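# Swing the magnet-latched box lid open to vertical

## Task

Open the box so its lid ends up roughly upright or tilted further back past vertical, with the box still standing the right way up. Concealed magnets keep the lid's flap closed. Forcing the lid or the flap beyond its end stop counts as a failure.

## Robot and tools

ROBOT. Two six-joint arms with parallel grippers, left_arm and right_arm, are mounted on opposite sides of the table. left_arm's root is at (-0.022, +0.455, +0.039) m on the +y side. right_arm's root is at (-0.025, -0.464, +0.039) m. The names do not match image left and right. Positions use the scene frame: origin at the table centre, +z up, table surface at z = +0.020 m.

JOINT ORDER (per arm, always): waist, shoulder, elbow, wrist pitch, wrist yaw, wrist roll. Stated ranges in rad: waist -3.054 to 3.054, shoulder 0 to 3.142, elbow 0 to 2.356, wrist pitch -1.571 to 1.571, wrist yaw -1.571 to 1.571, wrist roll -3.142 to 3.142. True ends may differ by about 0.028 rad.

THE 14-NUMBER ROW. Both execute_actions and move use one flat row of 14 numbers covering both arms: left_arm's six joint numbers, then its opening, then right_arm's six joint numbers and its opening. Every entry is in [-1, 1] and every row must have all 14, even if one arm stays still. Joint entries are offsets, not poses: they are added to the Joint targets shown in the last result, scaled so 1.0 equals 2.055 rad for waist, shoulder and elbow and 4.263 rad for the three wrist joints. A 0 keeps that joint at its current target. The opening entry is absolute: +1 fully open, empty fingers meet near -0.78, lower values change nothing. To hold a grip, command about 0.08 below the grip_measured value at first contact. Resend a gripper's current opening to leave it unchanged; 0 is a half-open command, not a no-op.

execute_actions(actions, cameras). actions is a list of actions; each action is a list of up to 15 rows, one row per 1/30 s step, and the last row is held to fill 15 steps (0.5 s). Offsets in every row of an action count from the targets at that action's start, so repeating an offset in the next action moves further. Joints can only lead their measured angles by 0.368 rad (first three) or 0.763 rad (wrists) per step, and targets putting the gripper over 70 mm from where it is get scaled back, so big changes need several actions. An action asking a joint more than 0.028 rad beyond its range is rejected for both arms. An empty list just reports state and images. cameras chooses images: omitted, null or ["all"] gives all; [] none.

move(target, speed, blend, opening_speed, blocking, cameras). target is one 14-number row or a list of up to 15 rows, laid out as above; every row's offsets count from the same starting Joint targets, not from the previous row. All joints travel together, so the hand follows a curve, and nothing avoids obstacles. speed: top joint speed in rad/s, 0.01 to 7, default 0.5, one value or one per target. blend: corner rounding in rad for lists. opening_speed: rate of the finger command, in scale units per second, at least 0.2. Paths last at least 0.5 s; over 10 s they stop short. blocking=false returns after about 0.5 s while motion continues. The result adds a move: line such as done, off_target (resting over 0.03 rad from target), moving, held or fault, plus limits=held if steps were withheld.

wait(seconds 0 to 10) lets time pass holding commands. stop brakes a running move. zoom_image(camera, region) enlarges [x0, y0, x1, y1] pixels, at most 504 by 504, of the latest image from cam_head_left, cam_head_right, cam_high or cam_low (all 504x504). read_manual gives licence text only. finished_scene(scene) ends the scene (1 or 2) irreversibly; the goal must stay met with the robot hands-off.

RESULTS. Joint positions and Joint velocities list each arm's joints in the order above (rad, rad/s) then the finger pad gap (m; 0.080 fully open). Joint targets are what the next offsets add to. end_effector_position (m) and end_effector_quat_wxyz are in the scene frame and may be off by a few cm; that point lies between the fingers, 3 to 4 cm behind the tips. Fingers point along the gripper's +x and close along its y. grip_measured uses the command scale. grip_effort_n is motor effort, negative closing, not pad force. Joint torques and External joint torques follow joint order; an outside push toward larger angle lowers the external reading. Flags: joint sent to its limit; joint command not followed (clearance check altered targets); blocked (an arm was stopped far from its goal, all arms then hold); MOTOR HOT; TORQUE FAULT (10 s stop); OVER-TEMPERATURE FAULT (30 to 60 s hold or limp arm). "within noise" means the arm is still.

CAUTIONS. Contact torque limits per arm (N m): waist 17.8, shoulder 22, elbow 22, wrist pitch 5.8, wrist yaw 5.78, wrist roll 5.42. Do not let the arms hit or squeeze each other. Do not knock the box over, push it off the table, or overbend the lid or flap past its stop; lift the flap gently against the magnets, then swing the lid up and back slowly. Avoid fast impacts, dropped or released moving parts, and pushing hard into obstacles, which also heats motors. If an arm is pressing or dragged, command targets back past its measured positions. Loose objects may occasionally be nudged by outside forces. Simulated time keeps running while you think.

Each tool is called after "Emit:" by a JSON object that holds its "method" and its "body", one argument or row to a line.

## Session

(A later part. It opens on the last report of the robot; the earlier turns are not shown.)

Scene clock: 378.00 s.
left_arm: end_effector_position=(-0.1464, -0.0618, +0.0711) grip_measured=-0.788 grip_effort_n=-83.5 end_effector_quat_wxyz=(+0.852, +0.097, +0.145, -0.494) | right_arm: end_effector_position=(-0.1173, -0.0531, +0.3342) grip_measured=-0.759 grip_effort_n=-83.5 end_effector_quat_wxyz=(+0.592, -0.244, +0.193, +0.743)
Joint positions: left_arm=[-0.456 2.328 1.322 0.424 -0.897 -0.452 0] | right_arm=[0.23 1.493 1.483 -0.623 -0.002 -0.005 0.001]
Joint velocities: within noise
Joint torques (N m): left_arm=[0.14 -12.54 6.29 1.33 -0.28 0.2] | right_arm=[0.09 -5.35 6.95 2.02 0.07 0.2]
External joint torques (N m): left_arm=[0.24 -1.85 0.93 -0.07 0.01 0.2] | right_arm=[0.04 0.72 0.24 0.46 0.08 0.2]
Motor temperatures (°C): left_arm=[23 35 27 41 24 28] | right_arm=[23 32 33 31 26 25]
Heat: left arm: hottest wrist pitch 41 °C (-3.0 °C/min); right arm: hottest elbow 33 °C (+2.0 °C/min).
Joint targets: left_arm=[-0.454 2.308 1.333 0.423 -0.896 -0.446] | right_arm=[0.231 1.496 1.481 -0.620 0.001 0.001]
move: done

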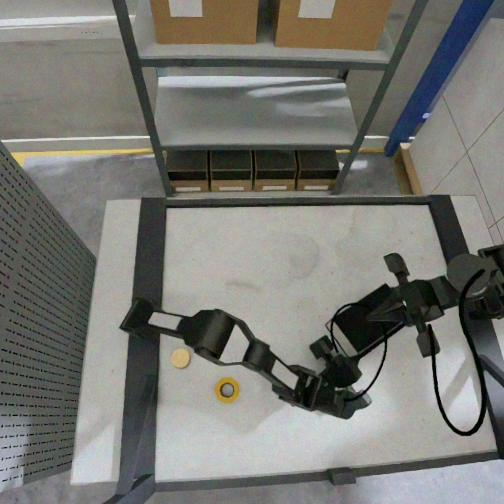

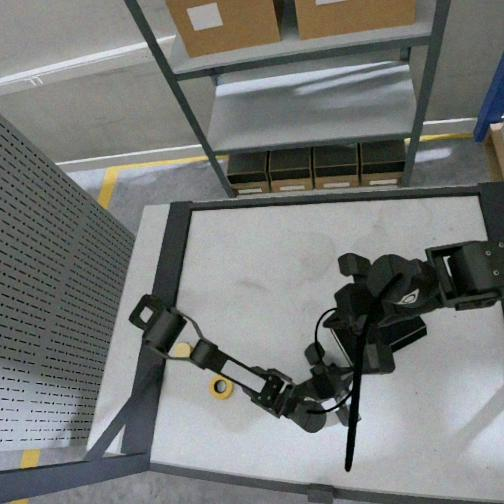

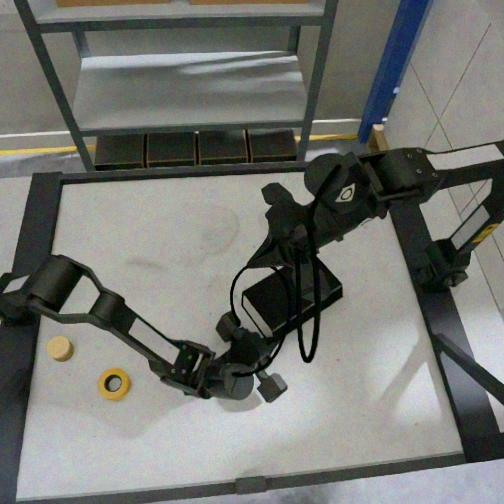

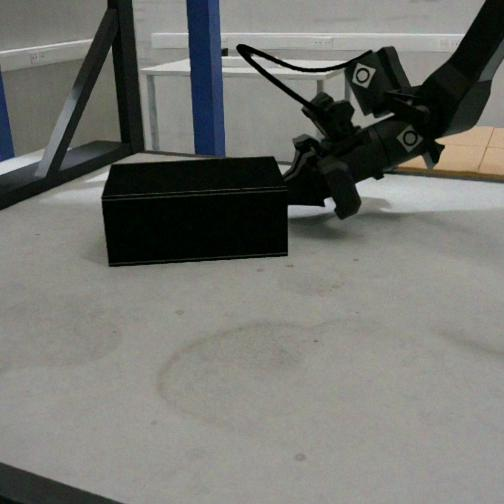

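Emit:
{"method": "execute_actions", "body": {
  "actions": [],
  "cameras": ["cam_high","cam_low"]
}}

Emit:
{"method": "zoom_image", "body": {
  "camera": "cam_low",
  "region": [100, 100, 400, 400]
}}

Scene clock: 386.43 s.
left_arm: end_effector_position=(-0.1464, -0.0618, +0.0711) grip_measured=-0.788 grip_effort_n=-83.5 end_effector_quat_wxyz=(+0.852, +0.097, +0.145, -0.494) | right_arm: end_effector_position=(-0.1173, -0.0531, +0.3342) grip_measured=-0.759 grip_effort_n=-83.5 end_effector_quat_wxyz=(+0.592, -0.244, +0.193, +0.743)
Joint positions: left_arm=[-0.456 2.328 1.322 0.424 -0.897 -0.452 0] | right_arm=[0.23 1.493 1.483 -0.623 -0.002 -0.005 0.001]
Joint velocities: within noise
Joint torques (N m): left_arm=[0.11 -12.56 6.27 1.31 -0.28 0.21] | right_arm=[0.1 -5.32 7.01 2.03 0.07 0.2]
External joint torques (N m): left_arm=[0.13 -1.93 0.94 -0.07 0.01 0.21] | right_arm=[0.04 0.68 0.36 0.49 0.08 0.2]
Motor temperatures (°C): left_arm=[23 36 27 41 24 28] | right_arm=[23 33 34 31 26 25]
Heat: left arm: hottest wrist pitch 41 °C (-2.0 °C/min); right arm: hottest elbow 34 °C (+4.0 °C/min).
Joint targets: left_arm=[-0.454 2.308 1.333 0.423 -0.896 -0.446] | right_arm=[0.231 1.496 1.481 -0.620 0.001 0.001]
Tool commands: left_gripper/opening=-0.85 right_gripper/opening=-0.85
Images, in order (width x height): cam_high 504x504, cam_low 504x504.

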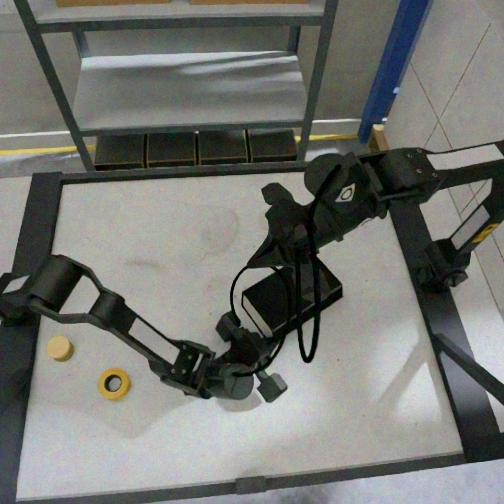

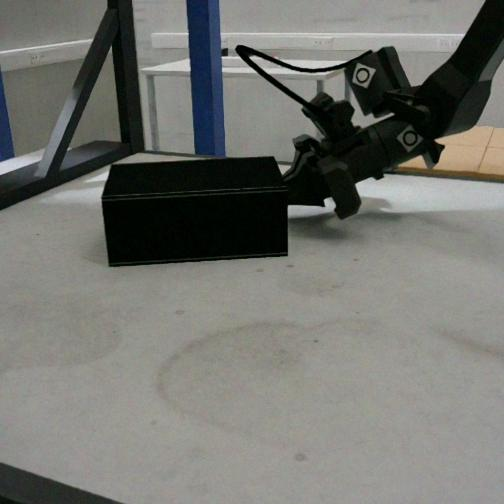

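Scaled by 1.680 from the camera's 504x504 image, which has a finer 720x720 frame.

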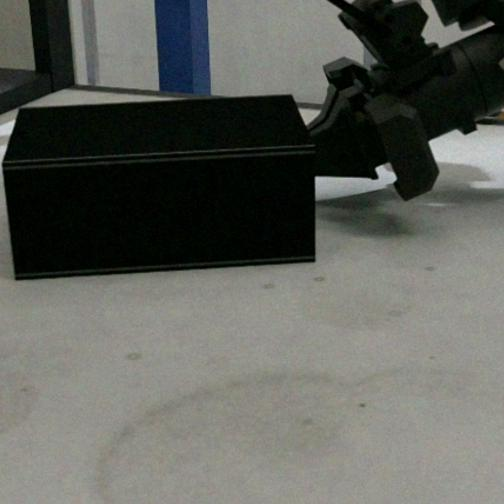

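Emit:
{"method": "move", "body": {
  "target": [0,-0.0384,0.0034,-0.0202,0,0,-0.85,0,0,0,0,0,0,-0.85],
  "speed": 0.06,
  "cameras": ["cam_high","cam_low"]
}}

Emit:
{"method": "zoom_image", "body": {
  "camera": "cam_low",
  "region": [100, 100, 400, 400]
}}

Emit:
{"method": "zoom_image", "body": {
  "camera": "cam_high",
  "region": [200, 220, 360, 400]
}}

Scene clock: 390.37 s.
left_arm: end_effector_position=(-0.1458, -0.0605, +0.1010) grip_measured=-0.788 grip_effort_n=-83.5 end_effector_quat_wxyz=(+0.852, +0.097, +0.145, -0.494) | right_arm: end_effector_position=(-0.1173, -0.0531, +0.3342) grip_measured=-0.759 grip_effort_n=-83.5 end_effector_quat_wxyz=(+0.592, -0.244, +0.193, +0.743)
Joint positions: left_arm=[-0.456 2.248 1.329 0.338 -0.896 -0.452 0] | right_arm=[0.23 1.493 1.483 -0.623 -0.002 -0.005 0.001]
Joint velocities: within noise
Joint torques (N m): left_arm=[0.13 -12.39 6.58 1.31 -0.29 0.21] | right_arm=[0.11 -5.36 6.98 2.03 0.08 0.21]
External joint torques (N m): left_arm=[0.24 -1.83 0.88 -0.09 0 0.21] | right_arm=[0.05 0.72 0.27 0.47 0.08 0.21]
Motor temperatures (°C): left_arm=[23 37 27 41 24 28] | right_arm=[23 33 34 32 26 25]
Heat: left arm: hottest wrist pitch 41 °C (-1.0 °C/min); right arm: hottest elbow 34 °C (+4.0 °C/min).
Joint targets: left_arm=[-0.454 2.229 1.340 0.337 -0.896 -0.446] | right_arm=[0.231 1.496 1.481 -0.620 0.001 0.001]
move: done
Images, in order (width x height): cam_high 504x504, cam_low 504x504.

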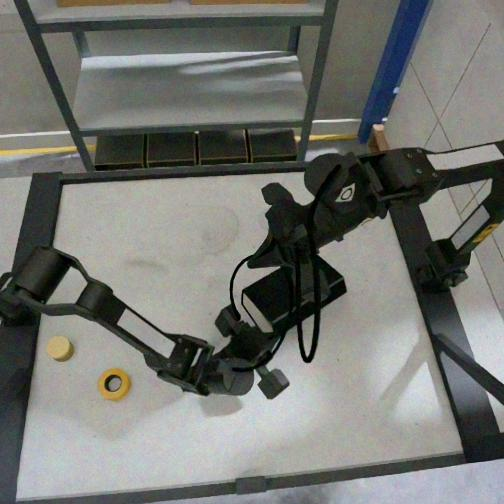

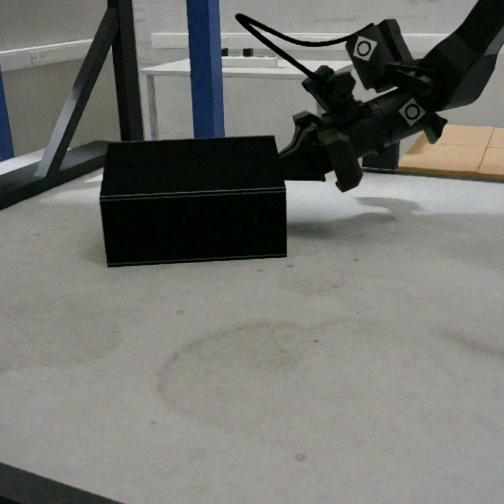

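Scaled by 1.680 from the camera's 504x504 image, which has a finer 720x720 frame.

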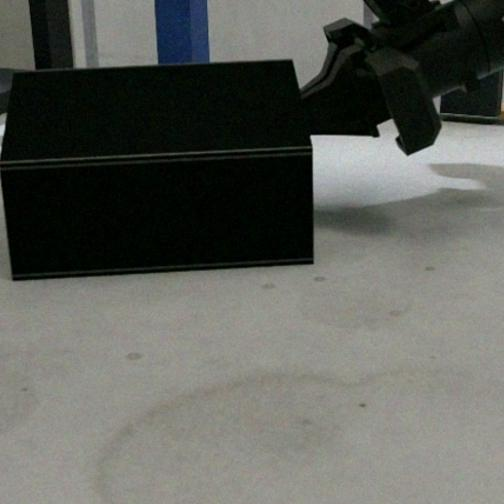

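Scaled by 2.800 from the camera's 504x504 image, which has a finer 720x720 frame.

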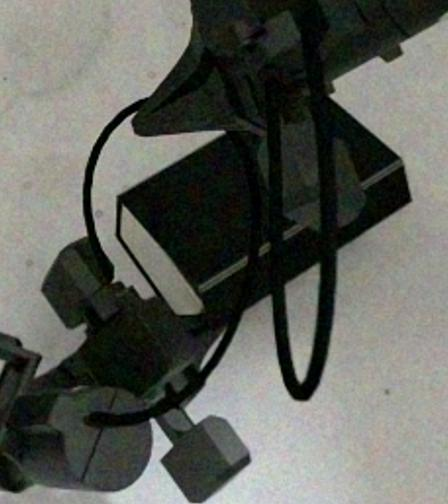

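Emit:
{"method": "move", "body": {
  "target": [
    [0.0063,-0.0464,-0.0094,-0.0178,0.003,0,-0.85,0,-0.2,0,0,0,0,-0.85],
    [0.0198,-0.102,-0.0311,-0.0342,0.0099,0,-0.85,0,-0.2,0,0,0,0,-0.85]
  ],
  "speed": [0.2,0.08],
  "blend": 0.03,
  "cameras": ["cam_high","cam_low"]
}}

Emit:
{"method": "zoom_image", "body": {
  "camera": "cam_high",
  "region": [200, 220, 360, 400]
}}

Scene clock: 409.83 s.
left_arm: end_effector_position=(-0.1217, -0.0478, +0.1668) grip_measured=-0.788 grip_effort_n=-83.5 end_effector_quat_wxyz=(+0.851, +0.084, +0.155, -0.494) | right_arm: end_effector_position=(-0.0938, -0.1575, +0.4758) grip_measured=-0.759 grip_effort_n=-83.5 end_effector_quat_wxyz=(+0.619, -0.091, +0.070, +0.777)
Joint positions: left_arm=[-0.416 2.037 1.286 0.192 -0.856 -0.452 0] | right_arm=[0.23 1.091 1.483 -0.623 -0.002 -0.005 0.001]
Joint velocities: within noise
Joint torques (N m): left_arm=[0.22 -11.39 4.79 1.33 -0.22 0.21] | right_arm=[0.07 -2.78 6.14 2.21 0.07 0.2]
External joint torques (N m): left_arm=[0.3 -1.64 -1.46 -0.11 0.06 0.2] | right_arm=[0.07 -0.55 0.35 0.54 0.06 0.2]
Motor temperatures (°C): left_arm=[23 41 27 41 24 28] | right_arm=[23 33 35 32 26 25]
Heat: left arm: hottest shoulder 41 °C (+8.0 °C/min); right arm: hottest elbow 35 °C (+5.0 °C/min).
Joint targets: left_arm=[-0.413 2.019 1.276 0.191 -0.854 -0.446] | right_arm=[0.231 1.085 1.481 -0.620 0.001 0.001]
move: done
Images, in order (width x height): cam_high 504x504, cam_low 504x504.

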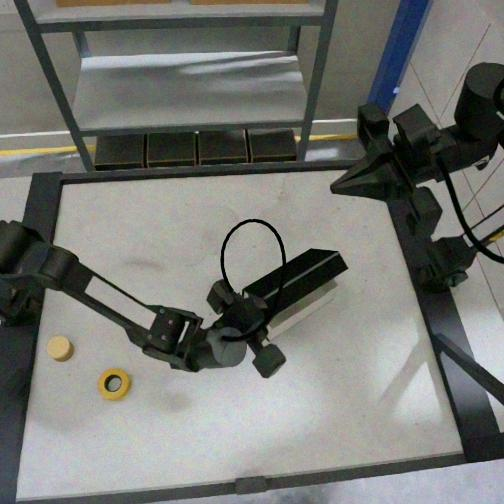

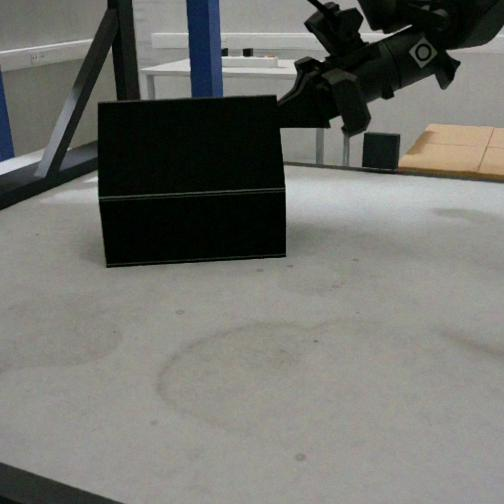

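Scaled by 2.800 from the camera's 504x504 image, which has a finer 720x720 frame.

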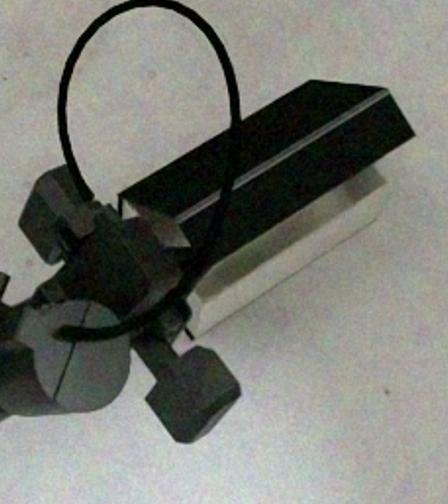

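Emit:
{"method": "move", "body": {
  "target": [0.0182,-0.055,-0.026,-0.014,0.0089,0,-0.85,0,0,0,0,0,0,-0.85],
  "speed": 0.08,
  "cameras": ["cam_high","cam_low"]
}}

Emit:
{"method": "zoom_image", "body": {
  "camera": "cam_high",
  "region": [200, 200, 360, 380]
}}

Scene clock: 415.70 s.
left_arm: end_effector_position=(-0.0997, -0.0342, +0.1901) grip_measured=-0.788 grip_effort_n=-83.5 end_effector_quat_wxyz=(+0.851, +0.082, +0.165, -0.492) | right_arm: end_effector_position=(-0.0938, -0.1575, +0.4758) grip_measured=-0.759 grip_effort_n=-83.5 end_effector_quat_wxyz=(+0.619, -0.091, +0.070, +0.777)
Joint positions: left_arm=[-0.378 1.924 1.233 0.133 -0.818 -0.452 0] | right_arm=[0.23 1.091 1.483 -0.623 -0.002 -0.005 0.001]
Joint velocities: within noise
Joint torques (N m): left_arm=[0.21 -10.77 4.96 1.36 -0.18 0.21] | right_arm=[0.05 -2.8 6.11 2.21 0.06 0.2]
External joint torques (N m): left_arm=[0.35 -1.72 -1.4 -0.08 0.08 0.2] | right_arm=[0.05 -0.39 0.19 0.51 0.06 0.2]
Motor temperatures (°C): left_arm=[23 42 27 41 24 28] | right_arm=[23 32 35 33 26 25]
Heat: left arm: hottest shoulder 42 °C (+8.0 °C/min); right arm: hottest elbow 35 °C (+4.0 °C/min).
Joint targets: left_arm=[-0.375 1.906 1.222 0.131 -0.815 -0.446] | right_arm=[0.231 1.085 1.481 -0.620 0.001 0.001]
move: done
Images, in order (width x height): cam_high 504x504, cam_low 504x504.

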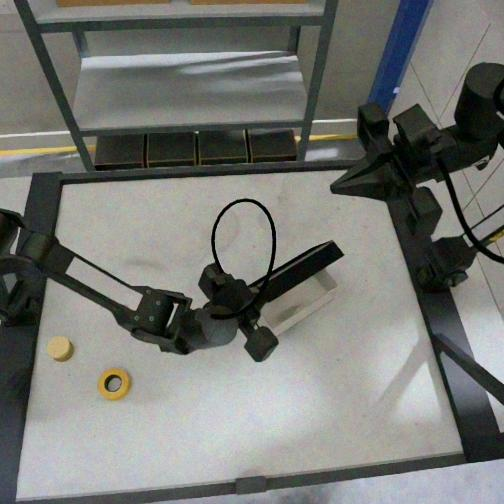

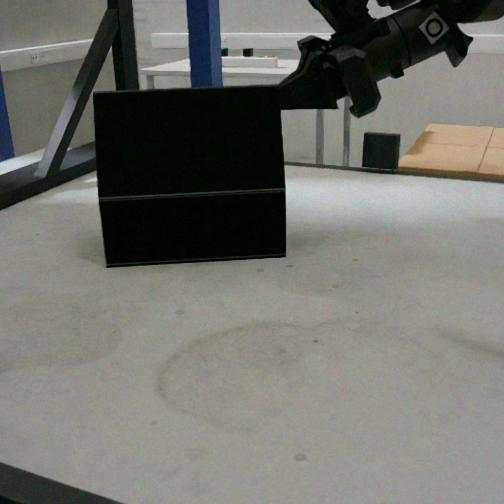

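Scaled by 2.800 from the camera's 504x504 image, which has a finer 720x720 frame.

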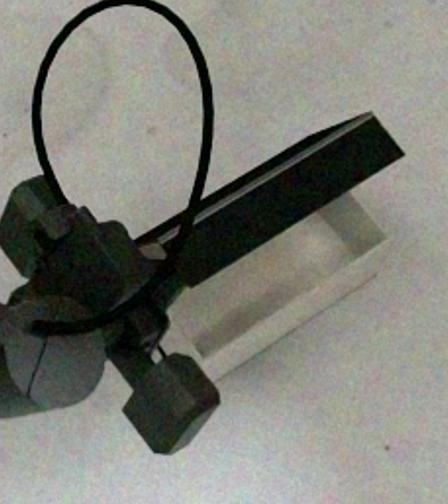

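Emit:
{"method": "move", "body": {
  "target": [0.0291,-0.0574,-0.045,-0.0059,0.0142,0,-0.85,0,0,0,0,0,0,-0.85],
  "speed": 0.08,
  "cameras": ["cam_high","cam_low"]
}}

Emit:
{"method": "zoom_image", "body": {
  "camera": "cam_high",
  "region": [200, 200, 360, 380]
}}

Scene clock: 420.93 s.
left_arm: end_effector_position=(-0.0697, -0.0155, +0.2023) grip_measured=-0.788 grip_effort_n=-83.5 end_effector_quat_wxyz=(+0.850, +0.078, +0.181, -0.489) | right_arm: end_effector_position=(-0.0938, -0.1575, +0.4758) grip_measured=-0.759 grip_effort_n=-83.5 end_effector_quat_wxyz=(+0.619, -0.091, +0.070, +0.777)
Joint positions: left_arm=[-0.318 1.805 1.141 0.108 -0.758 -0.452 0] | right_arm=[0.23 1.091 1.483 -0.623 -0.002 -0.005 0.001]
Joint velocities: within noise
Joint torques (N m): left_arm=[0.18 -9.84 4.96 1.36 -0.18 0.21] | right_arm=[0.07 -2.8 6.13 2.21 0.07 0.2]
External joint torques (N m): left_arm=[0.34 -1.5 -1.55 -0.12 0.06 0.2] | right_arm=[0.04 -0.35 0.21 0.51 0.08 0.2]
Motor temperatures (°C): left_arm=[23 42 27 41 24 28] | right_arm=[23 31 34 33 26 25]
Heat: left arm: hottest shoulder 42 °C (+8.0 °C/min); right arm: hottest elbow 34 °C (+2.0 °C/min).
Joint targets: left_arm=[-0.316 1.788 1.130 0.106 -0.755 -0.446] | right_arm=[0.231 1.085 1.481 -0.620 0.001 0.001]
move: done
Images, in order (width x height): cam_high 504x504, cam_low 504x504.

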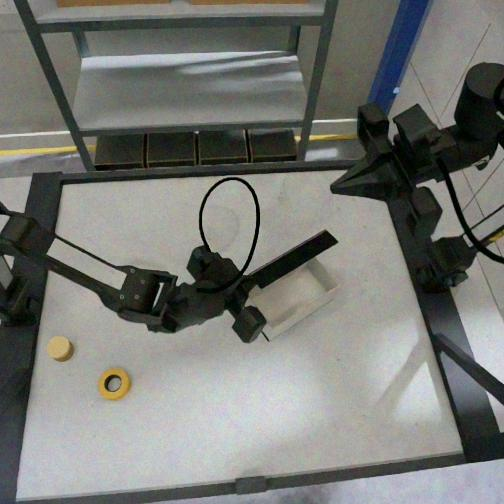

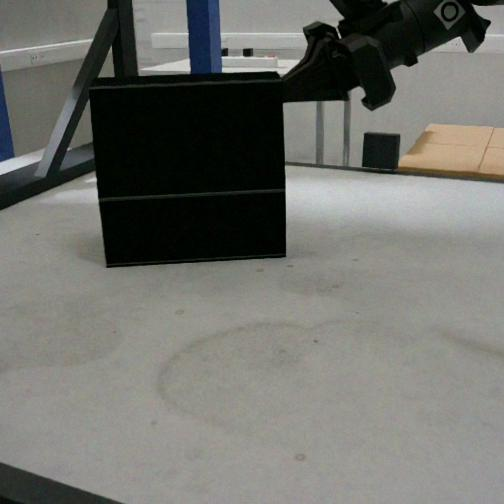

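Scaled by 2.800 from the camera's 504x504 image, which has a finer 720x720 frame.

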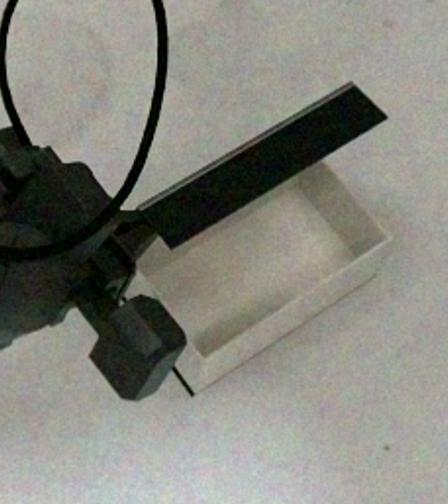

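Emit:
{"method": "move", "body": {
  "target": [0.0333,-0.0432,-0.053,0.0048,0.016,0,-0.85,0,0,0,0,0,0,-0.85],
  "speed": 0.08,
  "cameras": ["cam_high","cam_low"]
}}

Emit:
{"method": "zoom_image", "body": {
  "camera": "cam_high",
  "region": [200, 200, 360, 380]
}}

Scene clock: 425.80 s.
left_arm: end_effector_position=(-0.0396, +0.0034, +0.1984) grip_measured=-0.788 grip_effort_n=-83.5 end_effector_quat_wxyz=(+0.849, +0.074, +0.199, -0.484) | right_arm: end_effector_position=(-0.0938, -0.1575, +0.4758) grip_measured=-0.759 grip_effort_n=-83.5 end_effector_quat_wxyz=(+0.619, -0.091, +0.070, +0.777)
Joint positions: left_arm=[-0.249 1.715 1.032 0.123 -0.69 -0.452 0] | right_arm=[0.23 1.091 1.483 -0.623 -0.002 -0.005 0.001]
Joint velocities: within noise
Joint torques (N m): left_arm=[0.07 -9.04 4.93 1.72 -0.13 0.21] | right_arm=[0.07 -2.78 6.16 2.22 0.07 0.21]
External joint torques (N m): left_arm=[0.13 -1.4 -1.56 0.22 0.1 0.21] | right_arm=[0.05 -0.3 0.21 0.51 0.08 0.21]
Motor temperatures (°C): left_arm=[23 42 27 41 24 28] | right_arm=[23 31 34 33 26 25]
Heat: left arm: hottest shoulder 42 °C (+8.0 °C/min); right arm: hottest elbow 34 °C (+2.0 °C/min).
Joint targets: left_arm=[-0.248 1.699 1.021 0.127 -0.687 -0.446] | right_arm=[0.231 1.085 1.481 -0.620 0.001 0.001]
move: done
Images, in order (width x height): cam_high 504x504, cam_low 504x504.

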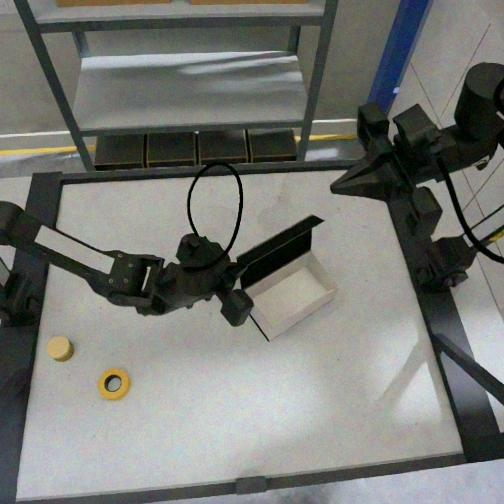

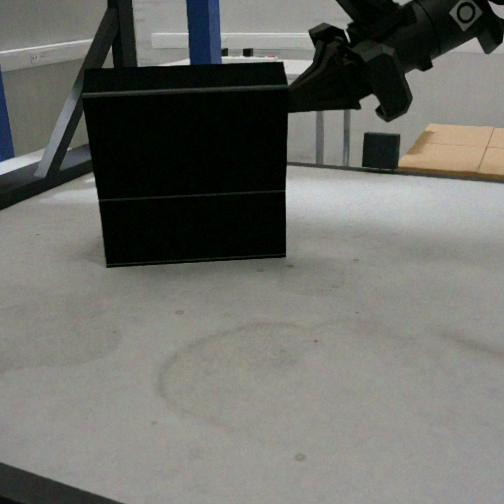

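Scaled by 2.800 from the camera's 504x504 image, which has a finer 720x720 frame.

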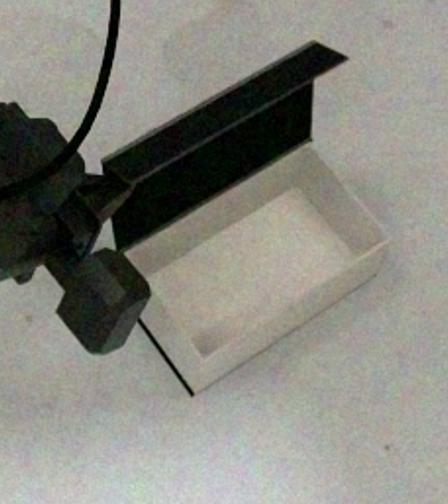

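Emit:
{"method": "move", "body": {
  "target": [0.0271,-0.0174,-0.0469,0.0142,0.0125,0,-0.85,0,0,0,0,0,0,-0.85],
  "speed": 0.08,
  "cameras": ["cam_high","cam_low"]
}}

Emit:
{"method": "zoom_image", "body": {
  "camera": "cam_high",
  "region": [200, 200, 360, 380]
}}

Scene clock: 431.20 s.
left_arm: end_effector_position=(-0.0182, +0.0165, +0.1831) grip_measured=-0.788 grip_effort_n=-83.5 end_effector_quat_wxyz=(+0.849, +0.069, +0.212, -0.480) | right_arm: end_effector_position=(-0.0938, -0.1575, +0.4758) grip_measured=-0.759 grip_effort_n=-83.5 end_effector_quat_wxyz=(+0.619, -0.091, +0.070, +0.777)
Joint positions: left_arm=[-0.194 1.679 0.935 0.184 -0.637 -0.452 0] | right_arm=[0.23 1.091 1.483 -0.623 -0.002 -0.005 0.001]
Joint velocities: within noise
Joint torques (N m): left_arm=[0.12 -8.61 4.88 1.74 -0.13 0.21] | right_arm=[0.09 -2.79 6.12 2.22 0.08 0.2]
External joint torques (N m): left_arm=[0.19 -1.51 -1.39 0.24 0.09 0.2] | right_arm=[0.06 -0.44 0.24 0.52 0.09 0.2]
Motor temperatures (°C): left_arm=[23 42 27 41 24 28] | right_arm=[23 31 34 33 26 25]
Heat: left arm: hottest shoulder 42 °C (+8.1 °C/min); right arm: hottest elbow 34 °C (+1.0 °C/min).
Joint targets: left_arm=[-0.192 1.664 0.925 0.187 -0.633 -0.446] | right_arm=[0.231 1.085 1.481 -0.620 0.001 0.001]
move: done
Images, in order (width x height): cam_high 504x504, cam_low 504x504.

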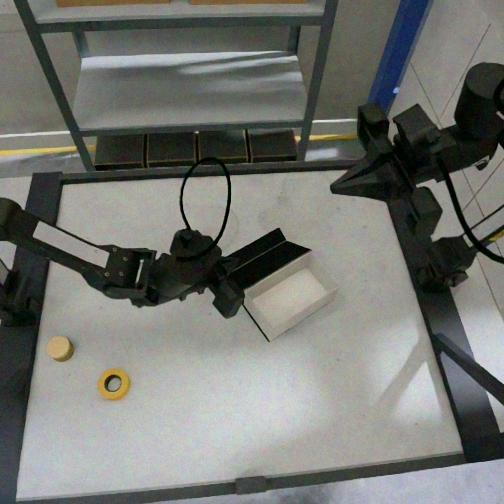

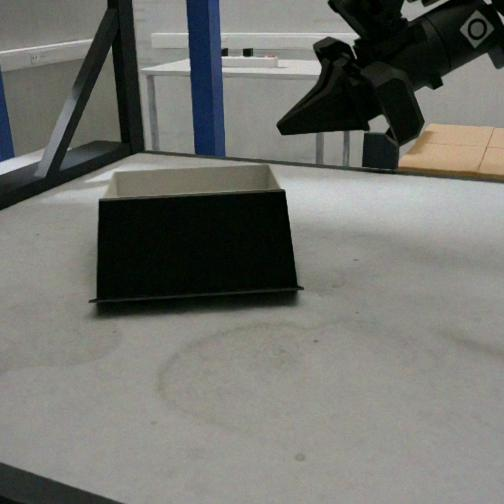

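Scaled by 2.800 from the camera's 504x504 image, which has a finer 720x720 frame.

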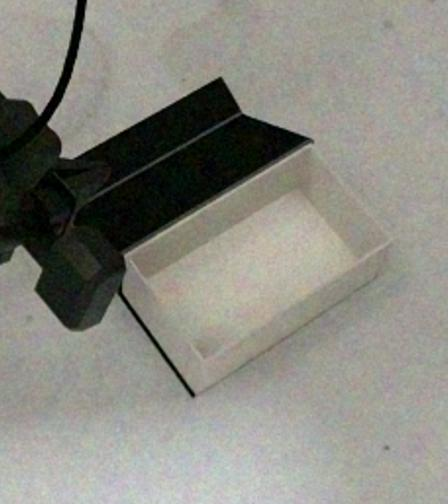

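Emit:
{"method": "finished_scene", "body": {
  "scene": 2
}}

The scene is finished: the task was done.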